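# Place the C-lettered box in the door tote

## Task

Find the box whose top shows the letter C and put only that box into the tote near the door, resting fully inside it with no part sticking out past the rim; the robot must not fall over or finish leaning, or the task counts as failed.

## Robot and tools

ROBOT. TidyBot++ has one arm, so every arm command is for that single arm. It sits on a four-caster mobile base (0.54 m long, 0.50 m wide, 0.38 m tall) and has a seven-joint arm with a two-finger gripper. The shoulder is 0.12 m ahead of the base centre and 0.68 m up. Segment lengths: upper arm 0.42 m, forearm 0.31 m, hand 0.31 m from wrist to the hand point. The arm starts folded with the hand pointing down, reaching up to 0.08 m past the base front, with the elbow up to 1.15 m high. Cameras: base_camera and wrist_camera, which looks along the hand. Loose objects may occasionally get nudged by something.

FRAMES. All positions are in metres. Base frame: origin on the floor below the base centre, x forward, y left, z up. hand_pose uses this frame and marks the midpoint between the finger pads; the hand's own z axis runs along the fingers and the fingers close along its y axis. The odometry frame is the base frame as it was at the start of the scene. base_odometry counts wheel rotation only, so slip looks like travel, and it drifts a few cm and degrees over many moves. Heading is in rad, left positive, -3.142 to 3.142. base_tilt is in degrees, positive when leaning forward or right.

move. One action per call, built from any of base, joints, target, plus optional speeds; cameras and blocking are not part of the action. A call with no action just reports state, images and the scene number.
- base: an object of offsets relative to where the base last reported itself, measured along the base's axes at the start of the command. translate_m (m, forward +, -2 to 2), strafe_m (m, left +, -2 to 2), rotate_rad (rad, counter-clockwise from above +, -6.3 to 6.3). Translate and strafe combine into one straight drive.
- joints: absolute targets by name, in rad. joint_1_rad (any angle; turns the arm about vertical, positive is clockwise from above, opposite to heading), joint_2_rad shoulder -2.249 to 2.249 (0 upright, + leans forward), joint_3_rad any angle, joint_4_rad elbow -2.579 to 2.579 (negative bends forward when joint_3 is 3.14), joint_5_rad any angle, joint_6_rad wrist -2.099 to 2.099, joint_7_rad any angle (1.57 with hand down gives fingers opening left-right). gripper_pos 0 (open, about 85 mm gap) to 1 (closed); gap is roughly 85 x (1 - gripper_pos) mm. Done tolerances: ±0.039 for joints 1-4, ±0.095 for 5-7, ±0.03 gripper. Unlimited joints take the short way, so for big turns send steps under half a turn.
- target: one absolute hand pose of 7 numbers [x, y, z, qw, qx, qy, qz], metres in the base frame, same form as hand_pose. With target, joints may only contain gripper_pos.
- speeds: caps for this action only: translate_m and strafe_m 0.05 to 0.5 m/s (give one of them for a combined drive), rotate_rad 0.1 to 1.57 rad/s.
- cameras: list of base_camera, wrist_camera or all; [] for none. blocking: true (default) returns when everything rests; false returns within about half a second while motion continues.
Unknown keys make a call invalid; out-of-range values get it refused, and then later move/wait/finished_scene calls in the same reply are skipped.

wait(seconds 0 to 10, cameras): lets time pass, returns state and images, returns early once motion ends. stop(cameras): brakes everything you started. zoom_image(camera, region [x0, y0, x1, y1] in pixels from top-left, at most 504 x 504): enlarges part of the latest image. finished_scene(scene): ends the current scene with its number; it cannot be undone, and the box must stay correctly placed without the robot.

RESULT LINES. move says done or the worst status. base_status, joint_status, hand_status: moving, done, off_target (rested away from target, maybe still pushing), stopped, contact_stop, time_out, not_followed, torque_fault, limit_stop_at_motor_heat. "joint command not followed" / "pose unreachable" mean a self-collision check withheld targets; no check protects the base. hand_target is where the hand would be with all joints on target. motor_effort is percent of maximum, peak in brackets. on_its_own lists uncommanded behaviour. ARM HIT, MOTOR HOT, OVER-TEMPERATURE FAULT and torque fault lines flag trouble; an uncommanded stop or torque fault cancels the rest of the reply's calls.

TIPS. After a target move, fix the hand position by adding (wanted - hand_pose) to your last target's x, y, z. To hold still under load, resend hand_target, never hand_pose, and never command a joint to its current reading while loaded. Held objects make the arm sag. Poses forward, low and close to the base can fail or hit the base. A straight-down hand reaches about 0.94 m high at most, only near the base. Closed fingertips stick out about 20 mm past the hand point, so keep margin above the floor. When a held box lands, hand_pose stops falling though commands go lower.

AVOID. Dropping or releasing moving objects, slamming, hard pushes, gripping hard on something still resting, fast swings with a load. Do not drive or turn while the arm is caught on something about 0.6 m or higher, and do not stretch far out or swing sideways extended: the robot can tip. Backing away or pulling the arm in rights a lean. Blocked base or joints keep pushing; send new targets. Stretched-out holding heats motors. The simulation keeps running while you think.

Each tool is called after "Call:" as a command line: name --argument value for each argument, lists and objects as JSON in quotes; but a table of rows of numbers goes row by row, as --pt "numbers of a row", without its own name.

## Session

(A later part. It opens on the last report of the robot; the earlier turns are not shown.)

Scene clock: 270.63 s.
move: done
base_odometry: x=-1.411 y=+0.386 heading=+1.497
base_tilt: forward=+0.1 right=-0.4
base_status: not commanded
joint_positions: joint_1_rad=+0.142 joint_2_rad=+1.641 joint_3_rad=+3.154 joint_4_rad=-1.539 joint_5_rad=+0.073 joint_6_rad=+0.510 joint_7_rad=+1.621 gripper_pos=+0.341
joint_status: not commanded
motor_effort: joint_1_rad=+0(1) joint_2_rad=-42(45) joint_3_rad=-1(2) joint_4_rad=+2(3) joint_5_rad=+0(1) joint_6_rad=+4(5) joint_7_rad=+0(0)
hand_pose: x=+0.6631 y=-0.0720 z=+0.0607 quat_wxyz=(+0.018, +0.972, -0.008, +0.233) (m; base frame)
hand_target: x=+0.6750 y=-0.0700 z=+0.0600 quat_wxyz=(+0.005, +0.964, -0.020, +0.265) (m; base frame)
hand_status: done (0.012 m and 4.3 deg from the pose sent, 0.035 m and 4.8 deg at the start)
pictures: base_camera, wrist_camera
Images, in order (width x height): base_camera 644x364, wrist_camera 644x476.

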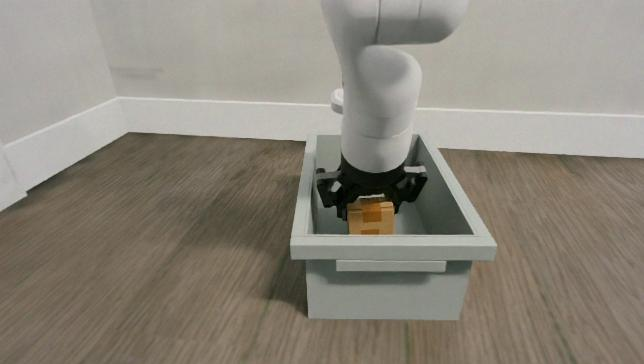

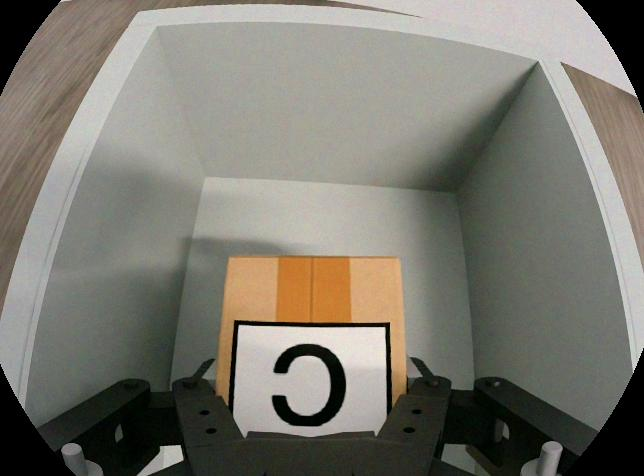

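Call:
move --target '[0.675,-0.07,0.042,0.005,0.964,-0.02,0.265]' --cameras '[]'

Call:
move --target '[0.675,-0.07,0.03,0.005,0.964,-0.02,0.265]' --cameras '[]'

Call:
move --target '[0.675,-0.07,0.02,0.005,0.964,-0.02,0.265]'

Scene clock: 273.53 s.
move: done
base_odometry: x=-1.411 y=+0.386 heading=+1.497
base_tilt: forward=+0.1 right=-0.4
base_status: not commanded
joint_positions: joint_1_rad=+0.142 joint_2_rad=+1.679 joint_3_rad=+3.154 joint_4_rad=-1.488 joint_5_rad=+0.074 joint_6_rad=+0.510 joint_7_rad=+1.621 gripper_pos=+0.341
joint_status: not commanded
motor_effort: joint_1_rad=+1(1) joint_2_rad=-43(44) joint_3_rad=-1(2) joint_4_rad=+2(3) joint_5_rad=+0(1) joint_6_rad=+4(5) joint_7_rad=+0(0)
hand_pose: x=+0.6693 y=-0.0726 z=+0.0467 quat_wxyz=(+0.019, +0.971, -0.007, +0.239) (m; base frame)
hand_target: x=+0.6750 y=-0.0700 z=+0.0420 quat_wxyz=(+0.005, +0.964, -0.020, +0.265) (m; base frame)
hand_status: done (0.008 m and 3.8 deg from the pose sent, 0.022 m and 4.3 deg at the start)
pictures: none
No camera images: "cameras" was empty.

Scene clock: 274.27 s.
move: done
base_odometry: x=-1.411 y=+0.386 heading=+1.497
base_tilt: forward=+0.1 right=-0.4
base_status: not commanded
joint_positions: joint_1_rad=+0.142 joint_2_rad=+1.706 joint_3_rad=+3.154 joint_4_rad=-1.454 joint_5_rad=+0.075 joint_6_rad=+0.510 joint_7_rad=+1.621 gripper_pos=+0.341
joint_status: not commanded
motor_effort: joint_1_rad=+0(1) joint_2_rad=-43(44) joint_3_rad=-1(2) joint_4_rad=+2(3) joint_5_rad=+0(1) joint_6_rad=+4(5) joint_7_rad=+0(0)
hand_pose: x=+0.6717 y=-0.0727 z=+0.0360 quat_wxyz=(+0.019, +0.970, -0.006, +0.242) (m; base frame)
hand_target: x=+0.6750 y=-0.0700 z=+0.0300 quat_wxyz=(+0.005, +0.964, -0.020, +0.265) (m; base frame)
hand_status: done (0.007 m and 3.5 deg from the pose sent, 0.018 m and 3.8 deg at the start)
pictures: none
No camera images: "cameras" was empty.

Scene clock: 275.17 s.
move: done
base_odometry: x=-1.411 y=+0.386 heading=+1.497
base_tilt: forward=+0.1 right=-0.4
base_status: not commanded
joint_positions: joint_1_rad=+0.142 joint_2_rad=+1.726 joint_3_rad=+3.154 joint_4_rad=-1.424 joint_5_rad=+0.077 joint_6_rad=+0.511 joint_7_rad=+1.621 gripper_pos=+0.341
joint_status: not commanded
motor_effort: joint_1_rad=+0(1) joint_2_rad=-37(43) joint_3_rad=-2(2) joint_4_rad=+3(4) joint_5_rad=-1(1) joint_6_rad=+4(5) joint_7_rad=+0(1)
hand_pose: x=+0.6762 y=-0.0730 z=+0.0291 quat_wxyz=(+0.019, +0.969, -0.005, +0.247) (m; base frame)
hand_target: x=+0.6750 y=-0.0700 z=+0.0200 quat_wxyz=(+0.005, +0.964, -0.020, +0.265) (m; base frame)
hand_status: done (0.010 m and 3.2 deg from the pose sent, 0.017 m and 3.5 deg at the start)
pictures: base_camera, wrist_camera
Images, in order (width x height): base_camera 644x364, wrist_camera 644x476.

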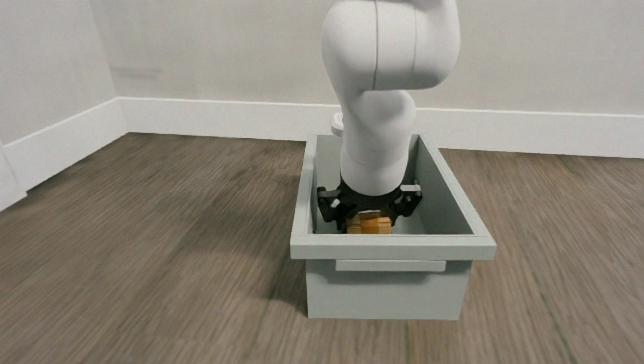

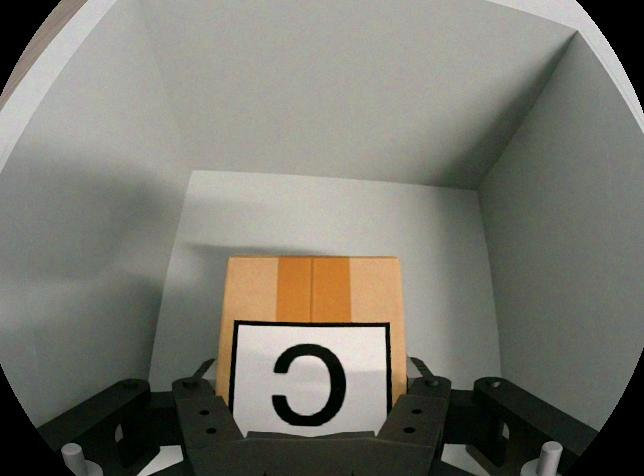

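Contact (effort change). Release and withdraw.

Call:
move --joints '{"gripper_pos":0.18}' --cameras '[]'

Call:
move --target '[0.67,-0.07,0.11,0.005,0.964,-0.02,0.265]' --cameras '["wrist_camera"]'

Call:
move --target '[0.63,-0.06,0.4,0.005,0.964,-0.02,0.265]'

Scene clock: 279.27 s.
move: done
base_odometry: x=-1.411 y=+0.386 heading=+1.497
base_tilt: forward=+0.1 right=-0.4
base_status: not commanded
joint_positions: joint_1_rad=+0.143 joint_2_rad=+1.733 joint_3_rad=+3.154 joint_4_rad=-1.423 joint_5_rad=+0.077 joint_6_rad=+0.511 joint_7_rad=+1.621 gripper_pos=+0.180
joint_status: all done
motor_effort: joint_1_rad=+0(1) joint_2_rad=-41(44) joint_3_rad=-2(2) joint_4_rad=+2(3) joint_5_rad=+0(1) joint_6_rad=+4(5) joint_7_rad=+0(1)
hand_pose: x=+0.6730 y=-0.0731 z=+0.0257 quat_wxyz=(+0.019, +0.969, -0.005, +0.245) (m; base frame)
hand_target: x=+0.6750 y=-0.0700 z=+0.0200 quat_wxyz=(+0.005, +0.964, -0.020, +0.265) (m; base frame)
hand_status: not commanded
pictures: none
No camera images: "cameras" was empty.

Scene clock: 280.83 s.
move: done
base_odometry: x=-1.411 y=+0.386 heading=+1.497
base_tilt: forward=+0.1 right=-0.4
base_status: not commanded
joint_positions: joint_1_rad=+0.143 joint_2_rad=+1.544 joint_3_rad=+3.154 joint_4_rad=-1.652 joint_5_rad=+0.077 joint_6_rad=+0.535 joint_7_rad=+1.621 gripper_pos=+0.180
joint_status: not commanded
motor_effort: joint_1_rad=+1(1) joint_2_rad=-41(43) joint_3_rad=-1(2) joint_4_rad=+1(2) joint_5_rad=+0(1) joint_6_rad=+4(4) joint_7_rad=+0(1)
hand_pose: x=+0.6612 y=-0.0713 z=+0.1027 quat_wxyz=(+0.018, +0.971, -0.007, +0.237) (m; base frame)
hand_target: x=+0.6700 y=-0.0700 z=+0.1100 quat_wxyz=(+0.005, +0.964, -0.020, +0.265) (m; base frame)
hand_status: done (0.011 m and 3.9 deg from the pose sent, 0.084 m and 3.3 deg at the start)
pictures: wrist_camera
Images, in order (width x height): wrist_camera 644x476.

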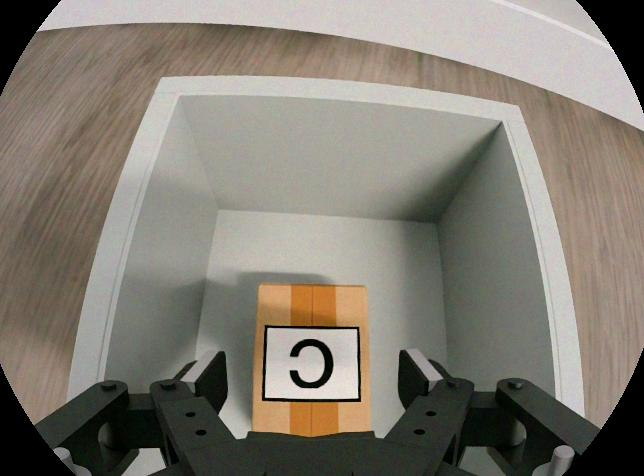

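Scene clock: 282.87 s.
move: done
base_odometry: x=-1.411 y=+0.386 heading=+1.497
base_tilt: forward=+0.1 right=-0.4
base_status: not commanded
joint_positions: joint_1_rad=+0.158 joint_2_rad=+0.802 joint_3_rad=+3.130 joint_4_rad=-2.153 joint_5_rad=+0.077 joint_6_rad=+0.431 joint_7_rad=+1.621 gripper_pos=+0.180
joint_status: not commanded
motor_effort: joint_1_rad=+1(2) joint_2_rad=-35(44) joint_3_rad=-1(2) joint_4_rad=+6(6) joint_5_rad=+0(1) joint_6_rad=+5(5) joint_7_rad=+0(0)
hand_pose: x=+0.6553 y=-0.0673 z=+0.4115 quat_wxyz=(+0.022, +0.953, -0.011, +0.303) (m; base frame)
hand_target: x=+0.6300 y=-0.0600 z=+0.4000 quat_wxyz=(+0.005, +0.964, -0.020, +0.265) (m; base frame)
hand_status: done (0.029 m and 5.0 deg from the pose sent, 0.299 m and 3.9 deg at the start)
pictures: base_camera, wrist_camera
Images, in order (width x height): base_camera 644x364, wrist_camera 644x476.

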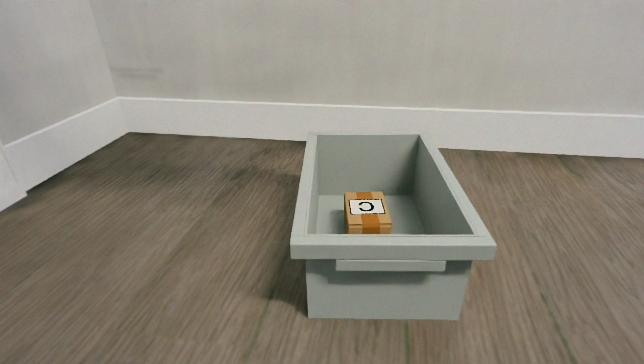

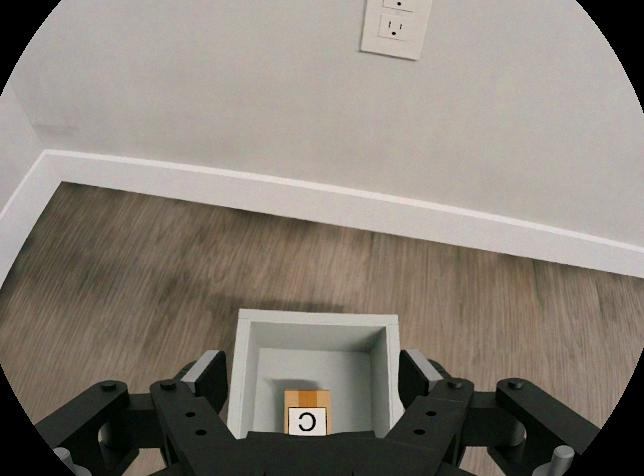

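Call:
finished_scene --scene 3

The scene is finished: the task was done.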